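# Four arms unfold a folded crate on the floor

## Task

A collapsible crate starts flat on the floor; erect it so that each of its four walls stands upright and each of its four corner latches is engaged.

## Robot and tools

Robots: four i2rt Big YAM arms named arm1, arm2, arm3 and arm4. Each has six revolute joints, a two-finger gripper and a fisheye wrist camera aimed at the fingertips. The hand reaches roughly 1.0 m from the joint 1 axis. Feet (base_link) in the scene frame, with quaternions in wxyz order: arm1 x=-0.344 y=+0.564 z=+0.400 (+0.769, -0.004, +0.000, -0.639); arm2 x=-0.347 y=-0.575 z=+0.384 (+0.754, +0.000, +0.000, +0.657); arm3 x=+0.320 y=+0.573 z=+0.372 (+0.627, +0.001, -0.001, -0.779); arm4 x=+0.356 y=-0.566 z=+0.334 (+0.630, +0.000, +0.000, +0.777). Each foot points along its own +x.

Frames: every pose is in the scene frame, in metres, origin on the floor, +z up. "hand" is the pinch point between the finger pads, about 1 cm short of the tips. Fingers extend along the hand's +z; they open and close along its y. Printed hand positions can be off, especially when the arm is stretched. hand_target is the pose the arm would have at the joint targets currently held.

move: one action for any subset of arm1..arm4; each arm gets its own object. Inside it:
- joints: absolute targets by name. joint1_rad -2.879..2.879 (yaw about the foot, positive counter-clockwise from above, 0 = along foot +x); joint2_rad 0..3.141 (shoulder, 0 = upper arm back and level, positive lifts then moves forward); joint3_rad 0..3.019 (elbow, 0 = folded, positive opens); joint4_rad -1.692..1.57 (hand pitch, positive tips fingers up); joint5_rad -1.57..1.57 (sideways swing, positive to the arm's right); joint6_rad -2.094..2.094 (roll, positive clockwise viewed from behind); gripper_m 0..0.093, the fingertip gap in metres. Done tolerances: ±0.045, ±0.14, ±0.09, ±0.055, ±0.03, ±0.035 rad and ±0.003 m.
- min_time_s (0.1..8, seconds, with joints): lower bound on how long this arm's joint motions take. Without it joints move at full speed, swing wide and can strike hard; a fast, extended arm may overshoot by about 30 degrees.
- target: a list of 7 numbers [x, y, z, qw, qx, qy, qz], an absolute hand pose in the scene frame, reached by a straight path starting from hand_target. speed: 0.002..0.5 m/s, default 0.25; rotation is capped at twice that value in rad/s. With target, joints may hold only gripper_m, otherwise the call is refused. Each control step clips the path point to within 100 mm and 20 degrees of the measured hand. All target paths of one action finish together, ignore obstacles and other arms, lag, can drift off the line and exceed speed near full reach. Paths stop at 10 s; an action lasts at most 15 s.
- cameras: list of names among arm1_cam_wrist..arm4_cam_wrist, cam_high, cam_low, or ["all"]; [] gives none. Omitted means all for a call with no action, none otherwise. An unknown name invalidates the call.
A move with no action returns full state and images. Example: {"arm1": {"target": [x, y, z, qw, qx, qy, qz], "speed": 0.25, "joints": {"gripper_m": 0.05}}}.

wait: seconds 0..10, lets physics run with nothing new commanded; takes cameras like move. zoom_image: camera plus region [x0, y0, x1, y1] in pixels from the top-left, no more than 504 by 504, on that camera's newest image. read_manual: section "licences" only, no motion. finished_scene: scene = current scene number; irreversible, and later calls in the same reply go to the next scene. Finish only when the crate stays erect with the robots released.

Results: "move" lists arms that received motion; "as last shown" marks an uncommanded arm whose status lines read "not commanded". "pictures" gives image order. Joint velocities are rad/s (gripper m/s), "within noise" meaning still. Joint torques follow joint order, have per-arm offsets and noise, positive toward larger angles; numbers 3 and 4 wrap at ±28 N m. Statuses: off_target (resting short of target, perhaps still pushing); done (hand within 1 cm and 2 degrees); time_out (a stop: joints keep their target or a nearer one, shown by on_its_own); not_followed, "joint command not followed" or "pose unreachable" (a safety check withheld arm targets; gripper commands still run, a hand target is dropped). The check may react late and does not keep fingers, gripper housings or wrist cameras of two arms apart. If a move or wait is refused or halted by a stop, the remaining move, wait and finished_scene calls in that reply are skipped; merely invalid calls do not block them.

Gripper: free-air readings run up to 0.003 m wide. Squeezing a rigid part, the reading sits up to 0.005 m below or 0.002 m above its width. A target slightly under the contact reading grips gently; 0.005 m under holds at full force (about 50 to 64 N per pad).

Cameras: wrist cameras fisheye 672x504; cam_high and cam_low pinhole 672x504.

Heat: holding loads, full extension or pushing at unreachable poses warms motors. MOTOR HOT appears at 85 °C; at 100 °C an OVER-TEMPERATURE FAULT drops that arm for 30 to 60 s or more; afterwards resend targets flagged limit_stop_at_motor_heat.

Avoid: any hard press between two robots (it ends the scene), including closing a gripper on another arm's fingers; robots never stop on contact and keep pushing; fast unbounded joint moves; slamming or hard pushes on the crate or floor; releasing moving parts or letting things fall.

Each tool is called after ">>>" as a command line: name --argument value for each argument, lists and objects as JSON in quotes; but a table of rows of numbers goes row by row, as --pt "numbers of a row", without its own name.

## Session

>>> move

Scene clock: 0.00 s.
Joint torques (N m): no reading
Motor temperatures (°C): arm1=[26 28 28 24 27 23 24] | arm2=[24 25 23 24 28 27 25] | arm3=[26 24 27 24 26 24 27] | arm4=[25 26 26 31 26 25 27]
Heat: arm1: hottest joint2_rad 28 °C; arm2: hottest joint5_rad 28 °C; arm3: hottest joint3_rad 27 °C; arm4: hottest joint4_rad 31 °C.
Joint velocities: within noise
arm1.joint_positions: joint1_rad=-0.585 joint2_rad=+0.620 joint3_rad=+1.408 joint4_rad=-1.557 joint5_rad=+0.189 joint6_rad=-0.039 gripper_m=+0.09396
arm1.joint_status: not commanded
arm1.hand: x=-0.4492 y=+0.3975 z=+0.9079 quat_wxyz=(-0.135, -0.774, -0.490, +0.378) (m; scene frame)
arm1.hand_target: x=-0.4485 y=+0.3991 z=+0.9182 quat_wxyz=(-0.142, -0.770, -0.486, +0.388) (m; scene frame)
arm1.hand_status: not commanded
arm2.joint_positions: joint1_rad=+0.742 joint2_rad=+0.634 joint3_rad=+1.438 joint4_rad=-1.211 joint5_rad=-0.133 joint6_rad=-0.320 gripper_m=+0.09396
arm2.joint_status: not commanded
arm2.hand: x=-0.5072 y=-0.3840 z=+0.9710 quat_wxyz=(-0.284, +0.802, -0.229, -0.472) (m; scene frame)
arm2.hand_target: x=-0.5054 y=-0.3866 z=+0.9837 quat_wxyz=(-0.292, +0.795, -0.226, -0.481) (m; scene frame)
arm2.hand_status: not commanded
arm3.joint_positions: joint1_rad=+0.368 joint2_rad=+0.623 joint3_rad=+1.401 joint4_rad=-1.238 joint5_rad=-0.070 joint6_rad=+0.635 gripper_m=+0.09396
arm3.joint_status: not commanded
arm3.hand: x=+0.3681 y=+0.3300 z=+0.9365 quat_wxyz=(-0.499, -0.717, -0.455, +0.173) (m; scene frame)
arm3.hand_target: x=+0.3677 y=+0.3328 z=+0.9459 quat_wxyz=(-0.507, -0.712, -0.452, +0.176) (m; scene frame)
arm3.hand_status: not commanded
arm4.joint_positions: joint1_rad=+0.790 joint2_rad=+0.548 joint3_rad=+1.366 joint4_rad=-1.267 joint5_rad=+0.243 joint6_rad=-0.097 gripper_m=+0.09396
arm4.joint_status: not commanded
arm4.hand: x=+0.1990 y=-0.4148 z=+0.8936 quat_wxyz=(-0.270, +0.802, -0.261, -0.465) (m; scene frame)
arm4.hand_target: x=+0.2021 y=-0.4168 z=+0.9027 quat_wxyz=(-0.273, +0.796, -0.260, -0.474) (m; scene frame)
arm4.hand_status: not commanded
pictures: arm1_cam_wrist, arm2_cam_wrist, arm3_cam_wrist, arm4_cam_wrist, cam_high, cam_low

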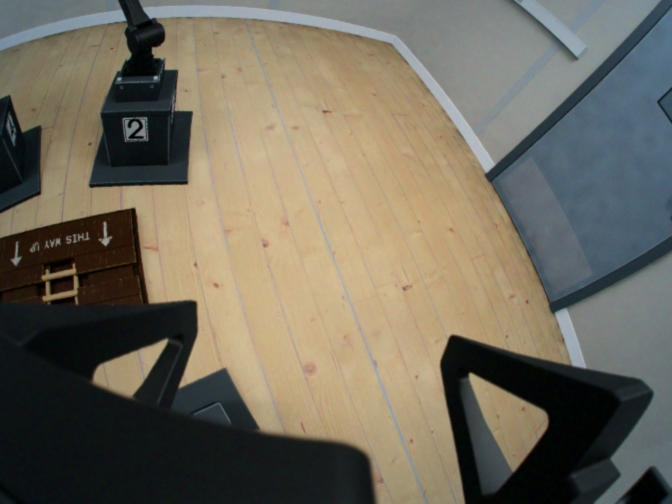

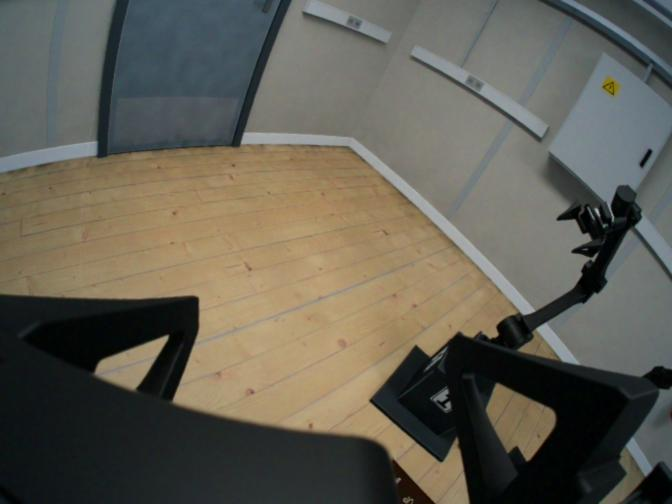

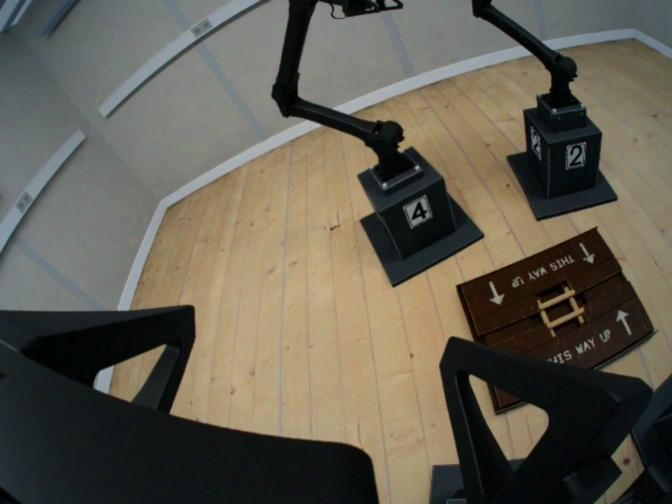

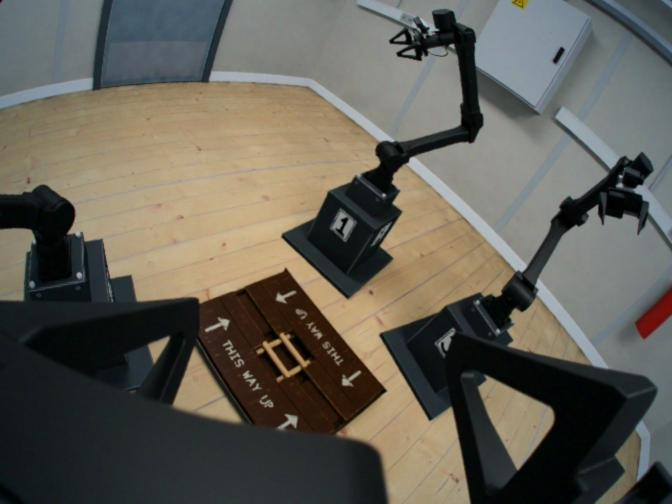

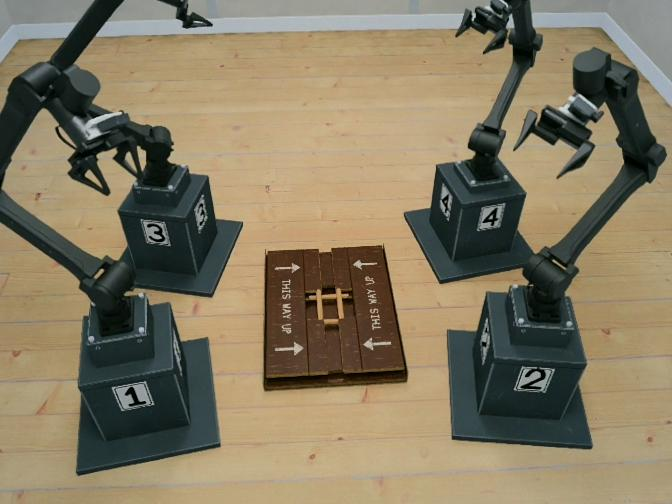

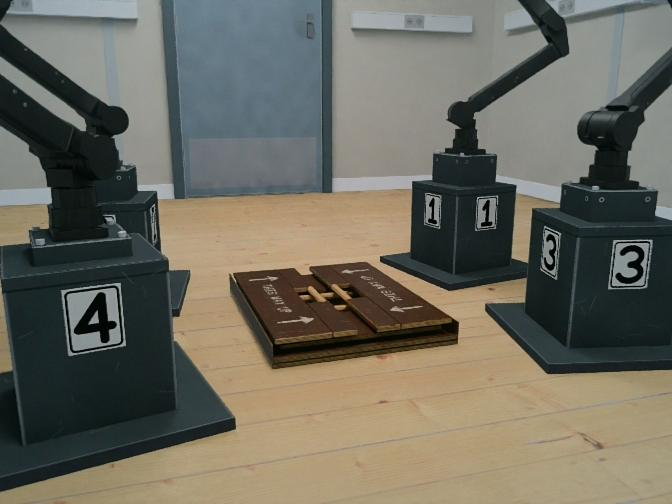

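>>> zoom_image --camera "cam_high" --region '[250, 230, 420, 400]'

>>> zoom_image --camera "cam_low" --region '[220, 240, 470, 380]'

>>> zoom_image --camera "arm4_cam_wrist" --region '[190, 260, 400, 440]'

>>> zoom_image --camera "arm3_cam_wrist" --region '[450, 220, 660, 420]'

Scaled by 2.965 from the camera's image (finer frame: 960x720).

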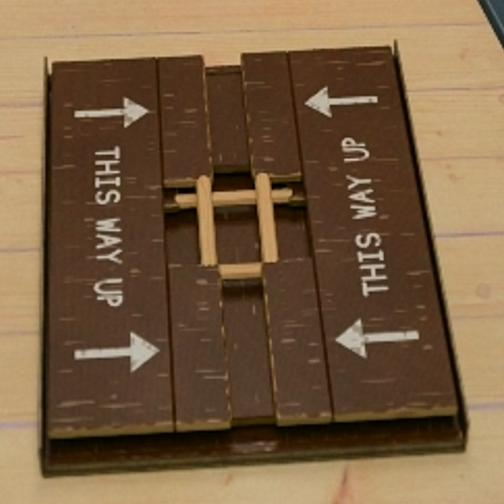

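Scaled by 2.016 from the camera's image (finer frame: 960x720).

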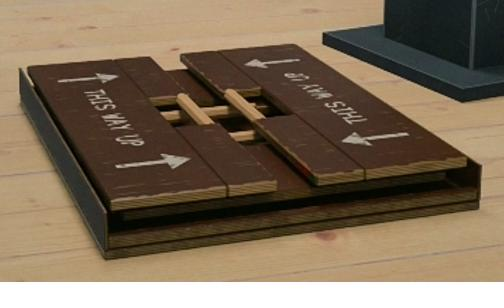

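Scaled by 2.400 from the camera's image (finer frame: 960x720).

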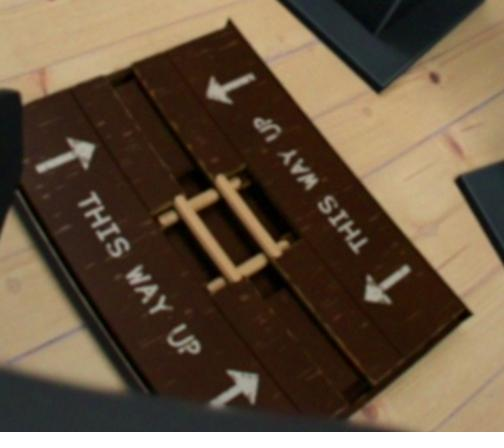

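Scaled by 2.400 from the camera's image (finer frame: 960x720).

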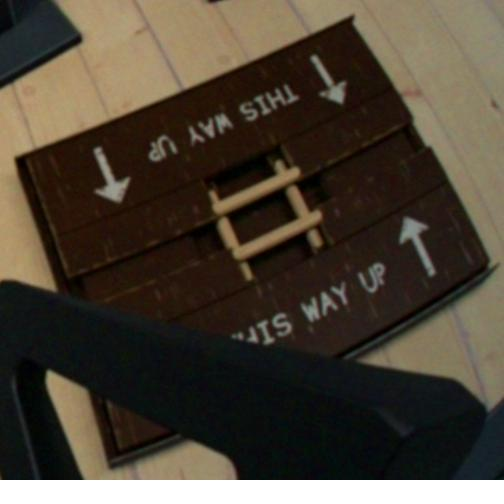

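>>> move --arm1 '{"target": [-0.04, 0.109, 0.28, 0, 0, 0.9763, -0.2164], "speed": 0.4, "joints": {"gripper_m": 0.055}}' --arm4 '{"target": [-0.04, -0.131, 0.28, -0.2164, 0.9763, 0, 0], "speed": 0.4, "joints": {"gripper_m": 0.055}}' --arm2 '{"target": [-0.3, -0.1, 0.5, 0, 0.7071, -0.7071, 0], "speed": 0.4, "joints": {"gripper_m": 0.055}}' --arm3 '{"target": [0.22, 0.08, 0.5, 0, 0.7071, 0.7071, 0], "speed": 0.4, "joints": {"gripper_m": 0.055}}' --cameras '["all"]'

Scene clock: 44.73 s.
Joint torques (N m): arm1=[0.21 -19.08 6.98 1.03 0.13 -0.05] | arm2=[-0.56 -16.21 9.51 -0.12 0.09 0.07] | arm3=[-1.14 -13.57 10.37 0.12 0.2 -0.08] | arm4=[2.2 -17.2 10.51 0.06 0.12 -0.09]
Motor temperatures (°C): arm1=[26 28 30 25 26 23 24] | arm2=[24 25 25 25 28 26 25] | arm3=[26 24 30 24 26 23 27] | arm4=[25 26 30 31 26 25 27]
Heat: arm1: hottest joint3_rad 30 °C; arm2: hottest joint5_rad 28 °C; arm3: hottest joint3_rad 30 °C; arm4: hottest joint4_rad 31 °C.
move: arm1 off_target; arm2 off_target; arm3 off_target; arm4 off_target
Joint velocities: within noise
arm1.joint_positions: joint1_rad=+0.484 joint2_rad=+2.067 joint3_rad=+1.009 joint4_rad=-0.212 joint5_rad=+0.261 joint6_rad=-0.934 gripper_m=+0.05506
arm1.joint_status: all done
arm1.hand: x=-0.0575 y=+0.1263 z=+0.2682 quat_wxyz=(+0.015, -0.004, -0.980, +0.200)
arm1.hand_target: x=-0.0421 y=+0.1138 z=+0.2776 quat_wxyz=(+0.005, +0.005, -0.977, +0.211)
arm1.hand_status: off_target (0.027 m and 2.6 deg from the pose sent, 0.803 m and 111.8 deg at the start)
arm2.joint_positions: joint1_rad=+0.043 joint2_rad=+1.663 joint3_rad=+1.236 joint4_rad=-1.202 joint5_rad=-0.007 joint6_rad=-0.112 gripper_m=+0.05513
arm2.joint_status: all done
arm2.hand: x=-0.3048 y=-0.1196 z=+0.4796 quat_wxyz=(+0.025, +0.713, -0.700, +0.016)
arm2.hand_target: x=-0.3008 y=-0.1047 z=+0.4985 quat_wxyz=(+0.007, +0.709, -0.705, +0.003)
arm2.hand_status: off_target (0.029 m and 3.5 deg from the pose sent, 0.588 m and 86.3 deg at the start)
arm3.joint_positions: joint1_rad=+0.015 joint2_rad=+1.696 joint3_rad=+1.338 joint4_rad=-1.251 joint5_rad=+0.003 joint6_rad=-0.184 gripper_m=+0.05512
arm3.joint_status: all done
arm3.hand: x=+0.2227 y=+0.0985 z=+0.4876 quat_wxyz=(+0.011, -0.713, -0.701, -0.016)
arm3.hand_target: x=+0.2180 y=+0.0821 z=+0.4979 quat_wxyz=(+0.004, -0.710, -0.705, -0.003)
arm3.hand_status: off_target (0.022 m and 2.4 deg from the pose sent, 0.524 m and 68.1 deg at the start)
arm4.joint_positions: joint1_rad=+0.613 joint2_rad=+2.002 joint3_rad=+1.179 joint4_rad=-0.476 joint5_rad=+0.310 joint6_rad=-0.766 gripper_m=+0.05507
arm4.joint_status: all done
arm4.hand: x=-0.0215 y=-0.1410 z=+0.2695 quat_wxyz=(-0.203, +0.979, -0.013, +0.008)
arm4.hand_target: x=-0.0359 y=-0.1331 z=+0.2777 quat_wxyz=(-0.211, +0.977, -0.002, +0.002)
arm4.hand_status: off_target (0.024 m and 2.4 deg from the pose sent, 0.717 m and 65.5 deg at the start)
pictures: arm1_cam_wrist, arm2_cam_wrist, arm3_cam_wrist, arm4_cam_wrist, cam_high, cam_low

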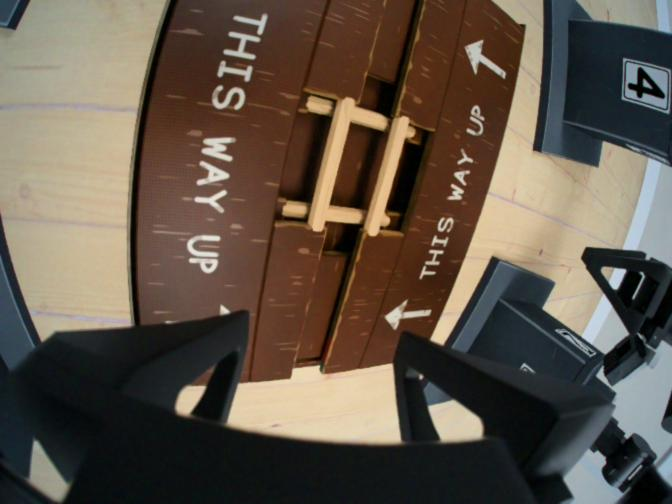

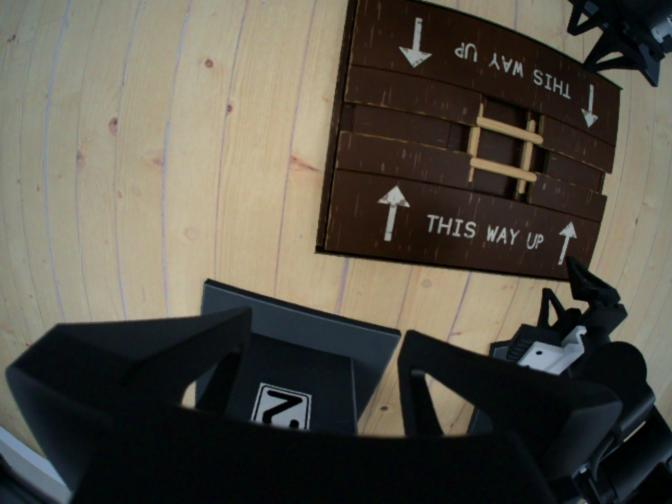

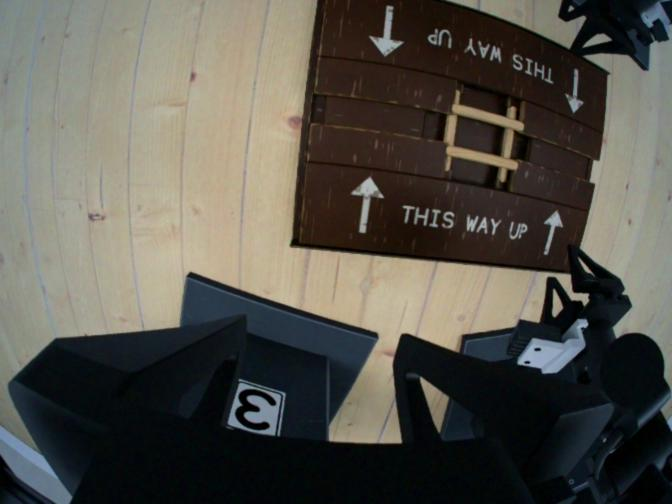

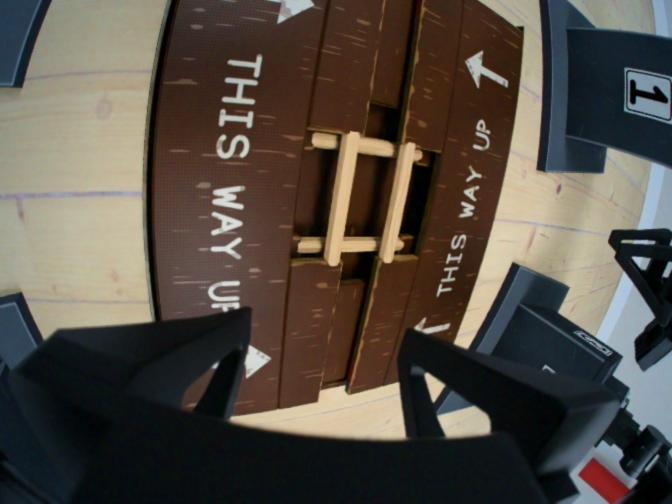

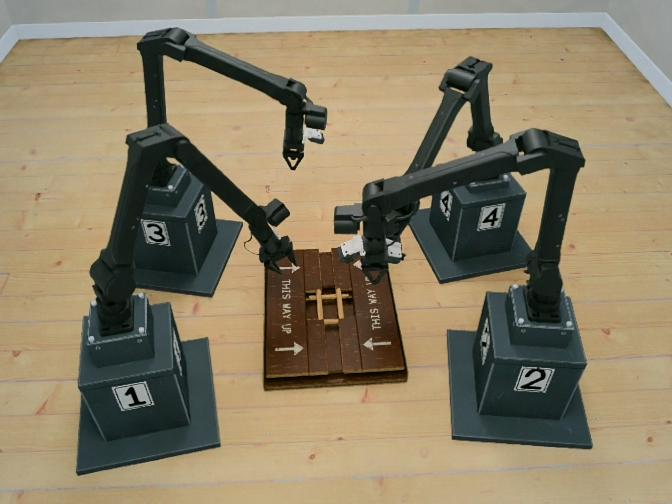

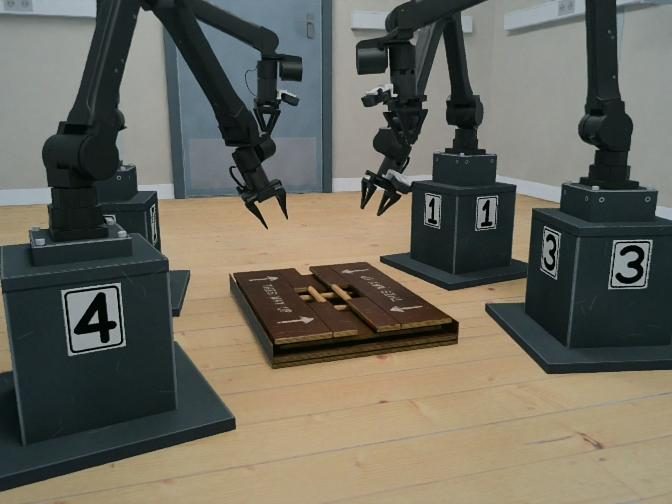

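>>> zoom_image --camera "arm1_cam_wrist" --region '[250, 60, 450, 260]'

>>> zoom_image --camera "arm4_cam_wrist" --region '[260, 100, 460, 300]'

Scaled by 2.520 from the camera's image (finer frame: 960x720).

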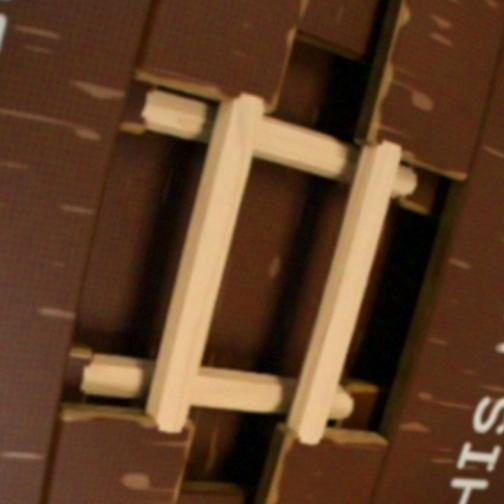

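Scaled by 2.520 from the camera's image (finer frame: 960x720).

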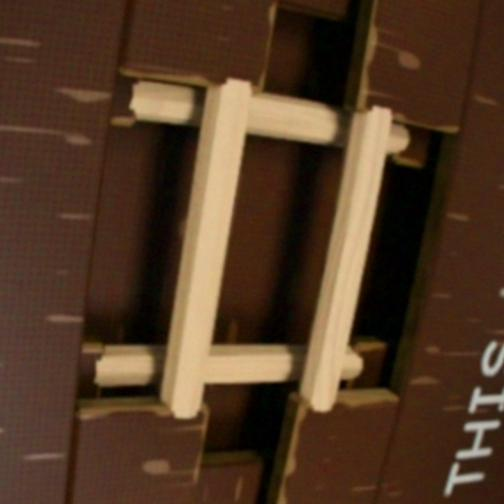

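>>> move --arm1 '{"target": [0.0085, 0.0457, 0.12, 0, 0, 0.9763, -0.2164], "speed": 0.25, "joints": {"gripper_m": 0.048}}' --cameras '["arm1_cam_wrist", "arm4_cam_wrist", "cam_low", "cam_high"]'

Scene clock: 68.63 s.
Joint torques (N m): arm1=[-0.15 -22.48 6.16 1.58 0.16 0.03] | arm2=[-0.44 -16.21 9.51 -0.13 0.1 0.07] | arm3=[-0.56 -13.27 10.29 -0.01 0.2 -0.05] | arm4=[2.32 -17.32 10.45 0.05 0.12 -0.08]
Motor temperatures (°C): arm1=[26 28 30 24 26 23 24] | arm2=[24 27 26 25 28 26 25] | arm3=[26 25 34 24 26 23 27] | arm4=[25 26 30 31 26 25 27]
Heat: arm1: hottest joint3_rad 30 °C; arm2: hottest joint5_rad 28 °C; arm3: hottest joint3_rad 34 °C; arm4: hottest joint4_rad 31 °C.
move: arm1 off_target
Joint velocities: within noise
arm1.joint_positions: joint1_rad=+0.484 joint2_rad=+2.531 joint3_rad=+1.394 joint4_rad=-0.115 joint5_rad=+0.261 joint6_rad=-0.934 gripper_m=+0.04806
arm1.joint_status: all done
arm1.hand: x=-0.0050 y=+0.0578 z=+0.1162 quat_wxyz=(+0.010, -0.005, -0.978, +0.206)
arm1.hand_target: x=+0.0080 y=+0.0471 z=+0.1199 quat_wxyz=(+0.000, +0.000, -0.976, +0.217)
arm1.hand_status: off_target (0.018 m and 1.7 deg from the pose sent, 0.181 m and 2.6 deg at the start)
arm2, arm3: as last shown
arm4.joint_positions: joint1_rad=+0.608 joint2_rad=+2.002 joint3_rad=+1.179 joint4_rad=-0.476 joint5_rad=+0.310 joint6_rad=-0.766 gripper_m=+0.05507
arm4.joint_status: not commanded
arm4.hand: x=-0.0195 y=-0.1393 z=+0.2695 quat_wxyz=(-0.203, +0.979, -0.016, +0.008)
arm4.hand_target: x=-0.0339 y=-0.1313 z=+0.2777 quat_wxyz=(-0.211, +0.977, -0.005, +0.002)
arm4.hand_status: not commanded
pictures: arm1_cam_wrist, arm4_cam_wrist, cam_high, cam_low

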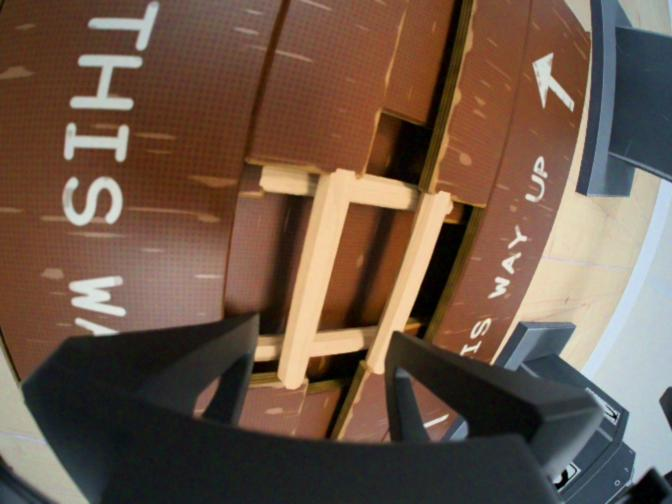

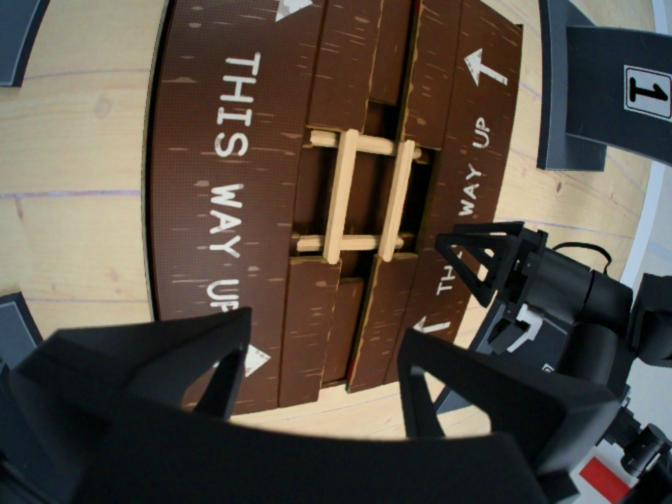

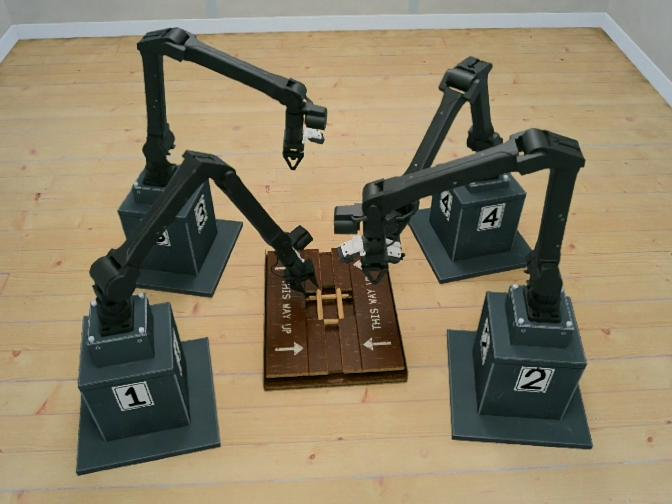

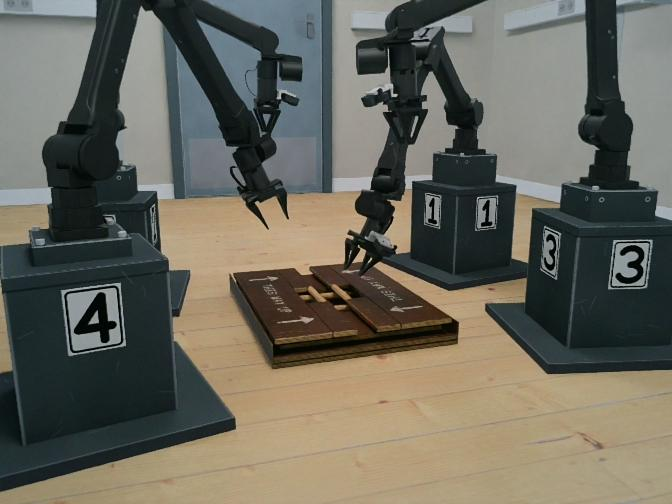

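>>> move --arm1 '{"target": [-0.004, 0.0223, 0.058, 0, 0, 0.9763, -0.2164], "speed": 0.15}' --cameras '["arm1_cam_wrist", "cam_low"]'

Scene clock: 78.63 s.
Joint torques (N m): arm1=[-0.09 -23.18 5.83 1.48 0.17 -0.01] | arm2=[-0.5 -16.21 9.51 -0.13 0.09 0.07] | arm3=[-0.67 -13.68 10.29 0.01 0.2 -0.05] | arm4=[2.32 -17.26 10.45 0.06 0.12 -0.08]
Motor temperatures (°C): arm1=[26 29 31 24 26 23 24] | arm2=[24 27 26 25 28 26 25] | arm3=[26 25 34 24 26 23 27] | arm4=[25 27 30 31 26 25 27]
Heat: arm1: hottest joint3_rad 31 °C; arm2: hottest joint5_rad 28 °C; arm3: hottest joint3_rad 34 °C; arm4: hottest joint4_rad 31 °C.
move: arm1 off_target
Joint velocities: within noise
arm1.joint_positions: joint1_rad=+0.451 joint2_rad=+2.691 joint3_rad=+1.526 joint4_rad=-0.080 joint5_rad=+0.246 joint6_rad=-0.967 gripper_m=+0.04804
arm1.joint_status: not commanded
arm1.hand: x=-0.0116 y=+0.0374 z=+0.0545 quat_wxyz=(+0.008, -0.003, -0.979, +0.204)
arm1.hand_target: x=-0.0045 y=+0.0233 z=+0.0579 quat_wxyz=(+0.000, +0.000, -0.976, +0.216)
arm1.hand_status: off_target (0.017 m and 1.7 deg from the pose sent, 0.068 m and 1.7 deg at the start)
arm2, arm3, arm4: as last shown

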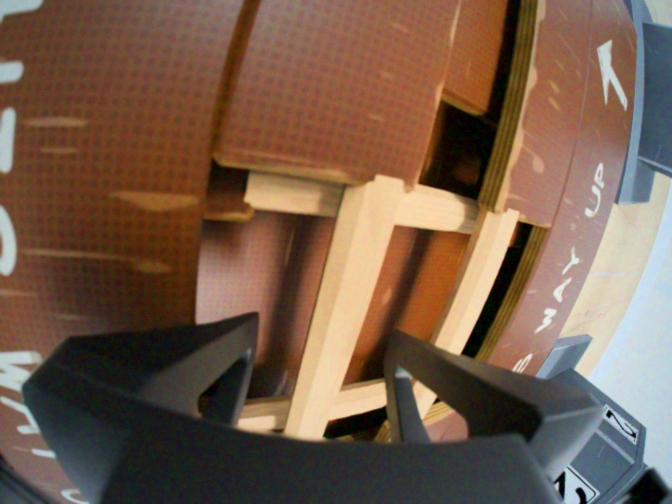

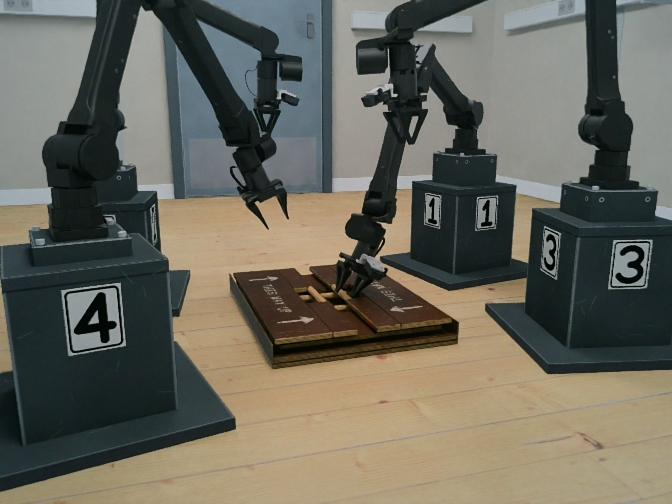

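>>> move --arm1 '{"joints": {"gripper_m": 0.009}}' --cameras '["arm1_cam_wrist"]'

Scene clock: 81.77 s.
Joint torques (N m): arm1=[-1.08 -24.18 5.52 1.25 0.2 -0.03] | arm2=[-0.44 -16.26 9.5 -0.12 0.09 0.06] | arm3=[-0.62 -13.27 10.15 0.01 0.24 -0.07] | arm4=[2.32 -17.26 10.45 0.06 0.12 -0.08]
Motor temperatures (°C): arm1=[26 30 31 24 26 23 24] | arm2=[24 27 26 25 28 26 25] | arm3=[26 25 35 24 26 23 27] | arm4=[25 27 30 31 26 25 27]
Heat: arm1: hottest joint3_rad 31 °C; arm2: hottest joint5_rad 28 °C; arm3: hottest joint3_rad 35 °C; arm4: hottest joint4_rad 31 °C.
move: arm1 off_target
Joint velocities: within noise
arm1.joint_positions: joint1_rad=+0.451 joint2_rad=+2.691 joint3_rad=+1.529 joint4_rad=-0.077 joint5_rad=+0.249 joint6_rad=-0.958 gripper_m=+0.01549
arm1.joint_status: gripper_m off_target (ended at +0.01552, target +0.00900)
arm1.hand: x=-0.0106 y=+0.0351 z=+0.0556 quat_wxyz=(+0.006, -0.008, -0.978, +0.208)
arm1.hand_target: x=-0.0049 y=+0.0232 z=+0.0579 quat_wxyz=(+0.000, -0.005, -0.976, +0.217)
arm1.hand_status: not commanded
arm2, arm3, arm4: as last shown

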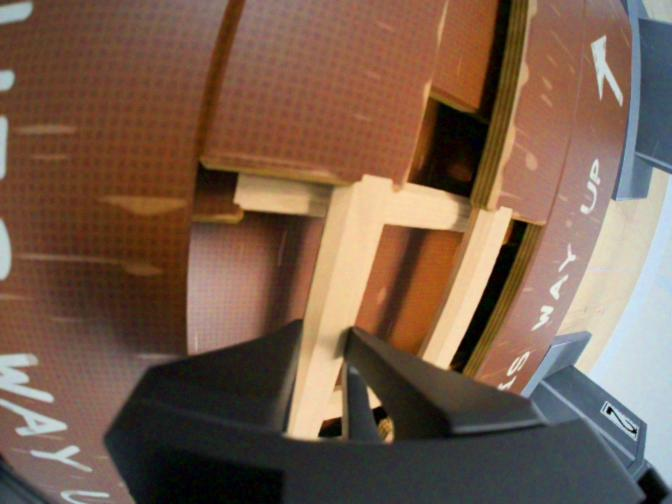

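>>> move --arm1 '{"target": [-0.0045, 0.0453, 0.139, 0, 0, 0.9659, -0.2588], "speed": 0.12}'

>>> move --arm1 '{"target": [-0.0045, 0.1086, 0.2025, 0, 0, 0.9537, -0.3007], "speed": 0.12}' --arm4 '{"target": [-0.048, -0.056, 0.143, -0.2164, 0.9763, 0, 0], "speed": 0.12, "joints": {"gripper_m": 0.048}}' --cameras '["arm1_cam_wrist", "arm4_cam_wrist", "cam_low", "cam_high"]'

Scene clock: 89.63 s.
Joint torques (N m): arm1=[0.38 -25.47 3.11 1.39 0.63 0.02] | arm2=[-0.5 -16.21 9.52 -0.13 0.1 0.06] | arm3=[-0.15 -13.68 10.3 0.08 0.18 -0.06] | arm4=[2.37 -17.26 10.47 0.06 0.12 -0.08]
Motor temperatures (°C): arm1=[26 30 31 24 26 23 25] | arm2=[24 28 27 25 28 26 25] | arm3=[26 25 35 24 26 23 27] | arm4=[25 27 30 31 26 25 27]
Heat: arm1: hottest joint3_rad 31 °C; arm2: hottest joint2_rad 28 °C; arm3: hottest joint3_rad 35 °C; arm4: hottest joint4_rad 31 °C.
move: arm1 off_target
Joint velocities: within noise
arm1.joint_positions: joint1_rad=+0.473 joint2_rad=+2.519 joint3_rad=+1.350 joint4_rad=+0.006 joint5_rad=+0.297 joint6_rad=-0.958 gripper_m=+0.01268
arm1.joint_status: not commanded
arm1.hand: x=-0.0112 y=+0.0457 z=+0.1248 quat_wxyz=(+0.001, -0.007, -0.968, +0.250)
arm1.hand_target: x=-0.0036 y=+0.0446 z=+0.1382 quat_wxyz=(-0.001, +0.000, -0.966, +0.258)
arm1.hand_status: off_target (0.016 m and 1.4 deg from the pose sent, 0.084 m and 6.1 deg at the start)
arm2, arm3, arm4: as last shown
pictures: none

Scene clock: 91.80 s.
Joint torques (N m): arm1=[-0.03 -21.71 3.08 1.89 0.46 0.28] | arm2=[-0.38 -16.26 9.5 -0.12 0.1 0.07] | arm3=[-0.5 -13.57 10.28 0.09 0.24 -0.04] | arm4=[1.26 -19.6 9.39 0.99 -0.06 -0.08]
Motor temperatures (°C): arm1=[26 30 31 24 26 23 25] | arm2=[24 28 27 25 28 26 25] | arm3=[26 25 35 24 26 23 27] | arm4=[25 27 30 31 26 25 27]
Heat: arm1: hottest joint3_rad 31 °C; arm2: hottest joint2_rad 28 °C; arm3: hottest joint3_rad 35 °C; arm4: hottest joint4_rad 31 °C.
move: arm1 done; arm4 off_target
Joint velocities: within noise
arm1.joint_positions: joint1_rad=+0.570 joint2_rad=+2.306 joint3_rad=+1.094 joint4_rad=+0.092 joint5_rad=+0.398 joint6_rad=-0.929 gripper_m=+0.00906
arm1.joint_status: not commanded
arm1.on_its_own: gripper_m moved -0.00362 to your old target +0.00900
arm1.hand: x=-0.0097 y=+0.1069 z=+0.1978 quat_wxyz=(+0.010, +0.010, -0.956, +0.294)
arm1.hand_target: x=-0.0045 y=+0.1075 z=+0.2032 quat_wxyz=(+0.002, +0.005, -0.954, +0.301)
arm1.hand_status: done (0.007 m and 1.8 deg from the pose sent, 0.100 m and 6.1 deg at the start)
arm2, arm3: as last shown
arm4.joint_positions: joint1_rad=+0.545 joint2_rad=+2.357 joint3_rad=+1.408 joint4_rad=-0.318 joint5_rad=+0.293 joint6_rad=-0.854 gripper_m=+0.04807
arm4.joint_status: all done
arm4.hand: x=-0.0393 y=-0.0701 z=+0.1445 quat_wxyz=(-0.208, +0.978, -0.005, +0.006)
arm4.hand_target: x=-0.0467 y=-0.0582 z=+0.1419 quat_wxyz=(-0.215, +0.977, +0.001, +0.000)
arm4.hand_status: off_target (0.017 m and 1.4 deg from the pose sent, 0.154 m and 2.6 deg at the start)
pictures: arm1_cam_wrist, arm4_cam_wrist, cam_high, cam_low

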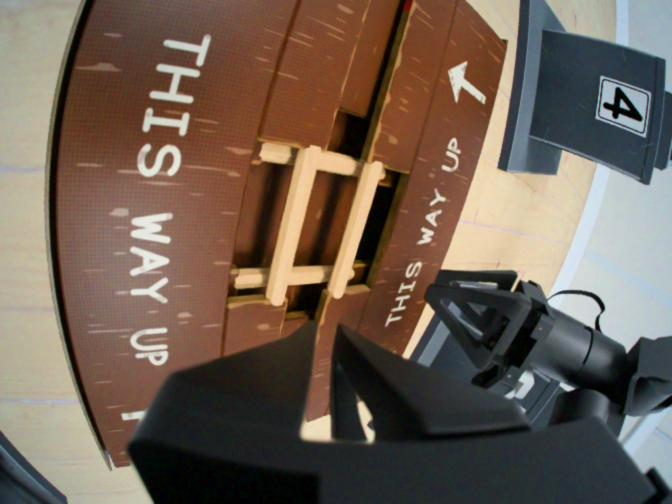

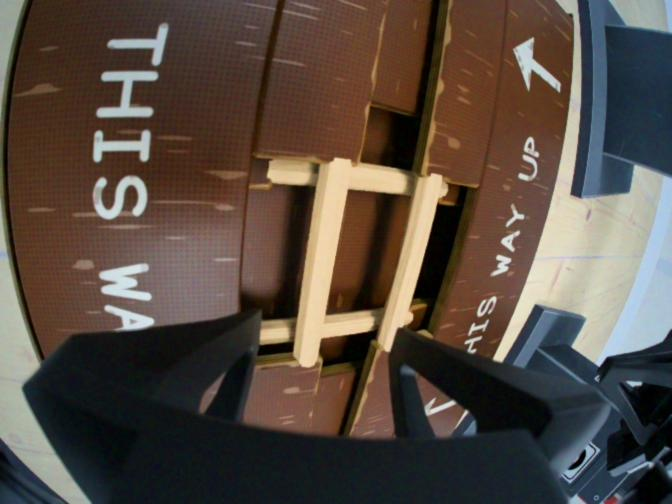

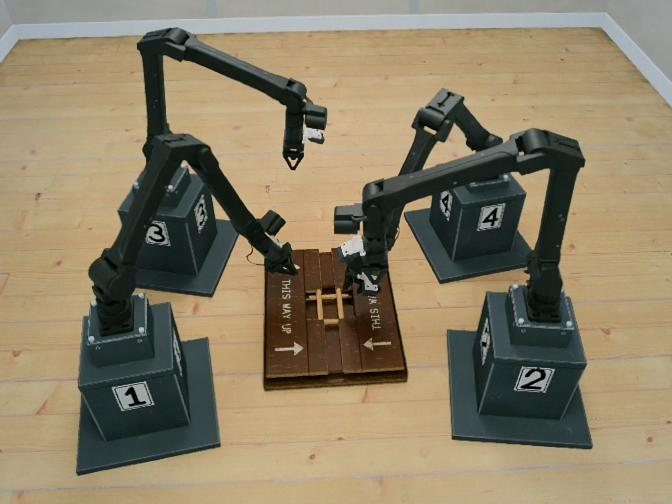

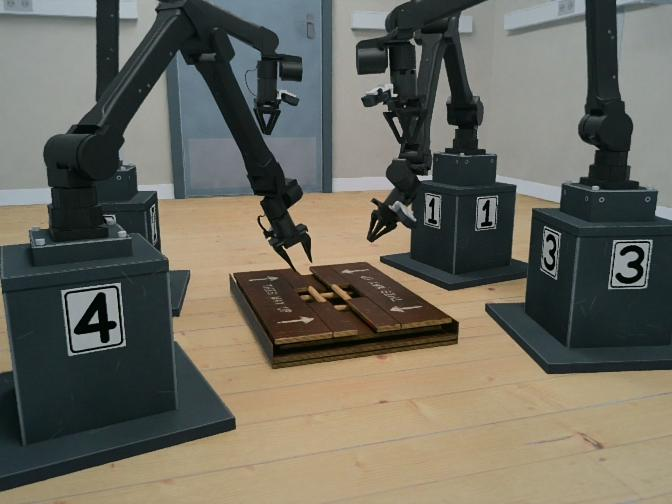

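>>> move --arm1 '{"target": [0.007, 0.038, 0.097, 0, 0, 0.9763, -0.2164], "speed": 0.2, "joints": {"gripper_m": 0.043}}' --arm4 '{"target": [-0.051, -0.033, 0.0925, -0.2164, 0.9763, 0, 0], "speed": 0.15, "joints": {"gripper_m": 0.043}}' --cameras '["arm1_cam_wrist", "arm4_cam_wrist", "cam_low"]'

Scene clock: 104.67 s.
Joint torques (N m): arm1=[-0.73 -22.77 6.12 0.79 0.18 0.01] | arm2=[-0.5 -16.26 9.51 -0.12 0.1 0.07] | arm3=[-1.03 -13.27 10.21 0.08 0.2 -0.05] | arm4=[1.44 -20.25 9.17 1.03 -0.07 -0.08]
Motor temperatures (°C): arm1=[26 30 30 24 26 23 24] | arm2=[24 28 27 25 27 26 25] | arm3=[26 26 36 24 26 23 27] | arm4=[25 28 30 31 26 25 27]
Heat: arm1: hottest joint2_rad 30 °C; arm2: hottest joint2_rad 28 °C; arm3: hottest joint3_rad 36 °C; arm4: hottest joint4_rad 31 °C.
move: arm1 off_target; arm4 off_target
Joint velocities: within noise
arm1.joint_positions: joint1_rad=+0.481 joint2_rad=+2.588 joint3_rad=+1.442 joint4_rad=-0.087 joint5_rad=+0.255 joint6_rad=-0.935 gripper_m=+0.04294
arm1.joint_status: all done
arm1.hand: x=+0.0002 y=+0.0496 z=+0.0959 quat_wxyz=(+0.002, -0.006, -0.977, +0.211)
arm1.hand_target: x=+0.0065 y=+0.0396 z=+0.0968 quat_wxyz=(-0.001, -0.001, -0.976, +0.216)
arm1.hand_status: off_target (0.014 m and 1.0 deg from the pose sent, 0.123 m and 9.4 deg at the start)
arm2, arm3: as last shown
arm4.joint_positions: joint1_rad=+0.524 joint2_rad=+2.489 joint3_rad=+1.524 joint4_rad=-0.288 joint5_rad=+0.287 joint6_rad=-0.875 gripper_m=+0.04307
arm4.joint_status: all done
arm4.hand: x=-0.0458 y=-0.0441 z=+0.0984 quat_wxyz=(-0.211, +0.977, -0.005, +0.004)
arm4.hand_target: x=-0.0509 y=-0.0334 z=+0.0933 quat_wxyz=(-0.217, +0.976, +0.000, -0.001)
arm4.hand_status: off_target (0.014 m and 1.0 deg from the pose sent, 0.065 m and 1.4 deg at the start)

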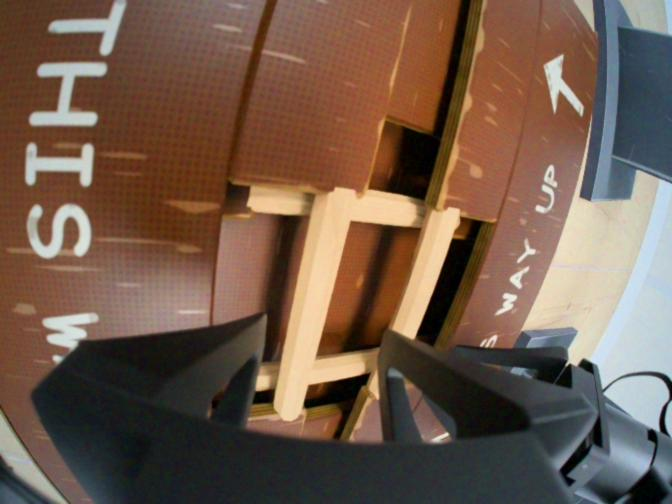

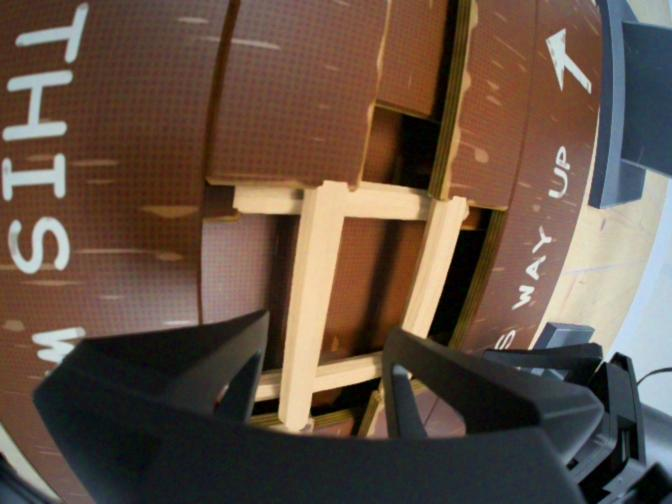

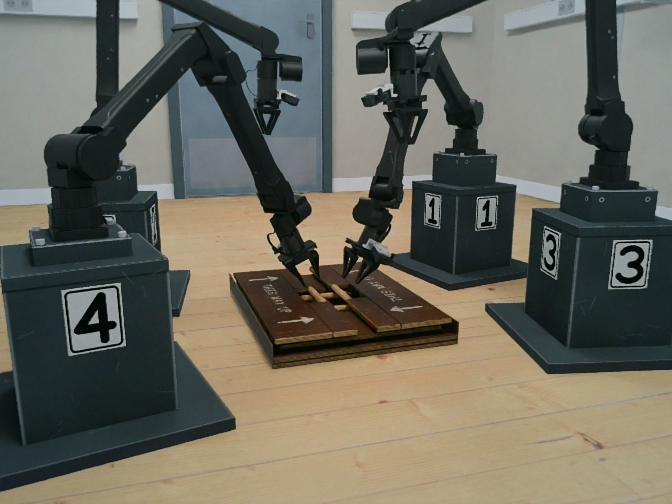

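>>> move --arm1 '{"target": [0.005, 0.012, 0.036, 0, 0, 0.9763, -0.2164], "speed": 0.12}' --arm4 '{"target": [-0.050, -0.010, 0.037, -0.2164, 0.9763, 0, 0], "speed": 0.12}' --cameras '["arm1_cam_wrist", "arm4_cam_wrist"]'

Scene clock: 116.73 s.
Joint torques (N m): arm1=[-0.73 -23.36 6.31 0.87 0.2 -0.01] | arm2=[-0.5 -16.21 9.5 -0.13 0.09 0.06] | arm3=[-1.03 -13.45 10.28 0.01 0.21 -0.02] | arm4=[1.2 -21.42 8.98 0.9 -0.06 -0.08]
Motor temperatures (°C): arm1=[26 31 30 24 26 23 24] | arm2=[24 28 27 25 27 26 25] | arm3=[26 26 36 24 26 23 27] | arm4=[25 28 31 31 26 25 27]
Heat: arm1: hottest joint2_rad 31 °C; arm2: hottest joint2_rad 28 °C; arm3: hottest joint3_rad 36 °C; arm4: hottest joint3_rad 31 °C.
move: arm1 off_target; arm4 off_target
Joint velocities: within noise
arm1.joint_positions: joint1_rad=+0.458 joint2_rad=+2.754 joint3_rad=+1.615 joint4_rad=-0.087 joint5_rad=+0.248 joint6_rad=-0.964 gripper_m=+0.04294
arm1.joint_status: not commanded
arm1.hand: x=+0.0027 y=+0.0239 z=+0.0366 quat_wxyz=(+0.002, -0.003, -0.977, +0.212)
arm1.hand_target: x=+0.0051 y=+0.0134 z=+0.0356 quat_wxyz=(+0.000, +0.000, -0.976, +0.216)
arm1.hand_status: off_target (0.012 m and 0.7 deg from the pose sent, 0.071 m and 1.0 deg at the start)
arm2, arm3: as last shown
arm4.joint_positions: joint1_rad=+0.498 joint2_rad=+2.639 joint3_rad=+1.658 joint4_rad=-0.265 joint5_rad=+0.278 joint6_rad=-0.900 gripper_m=+0.04306
arm4.joint_status: not commanded
arm4.hand: x=-0.0453 y=-0.0205 z=+0.0415 quat_wxyz=(-0.210, +0.978, -0.006, +0.004)
arm4.hand_target: x=-0.0497 y=-0.0120 z=+0.0360 quat_wxyz=(-0.216, +0.976, +0.001, +0.000)
arm4.hand_status: off_target (0.012 m and 1.1 deg from the pose sent, 0.070 m and 1.0 deg at the start)

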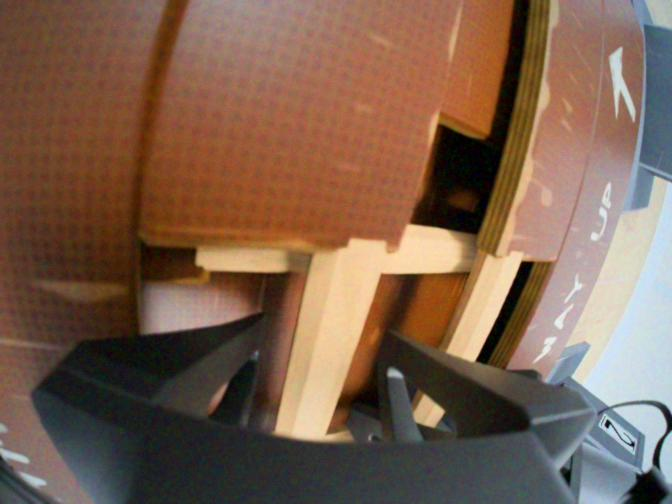

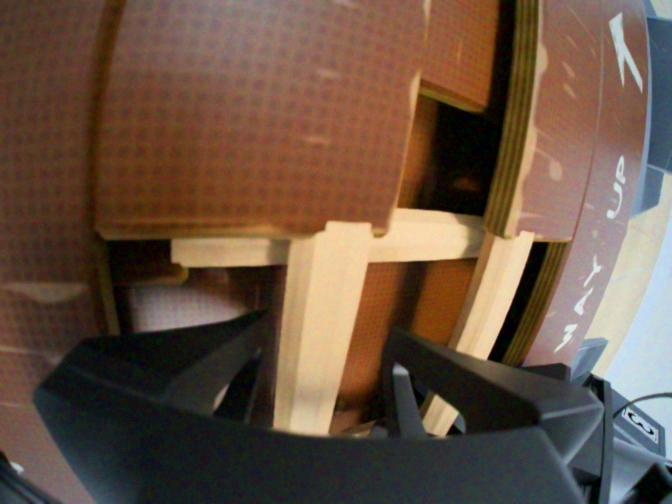

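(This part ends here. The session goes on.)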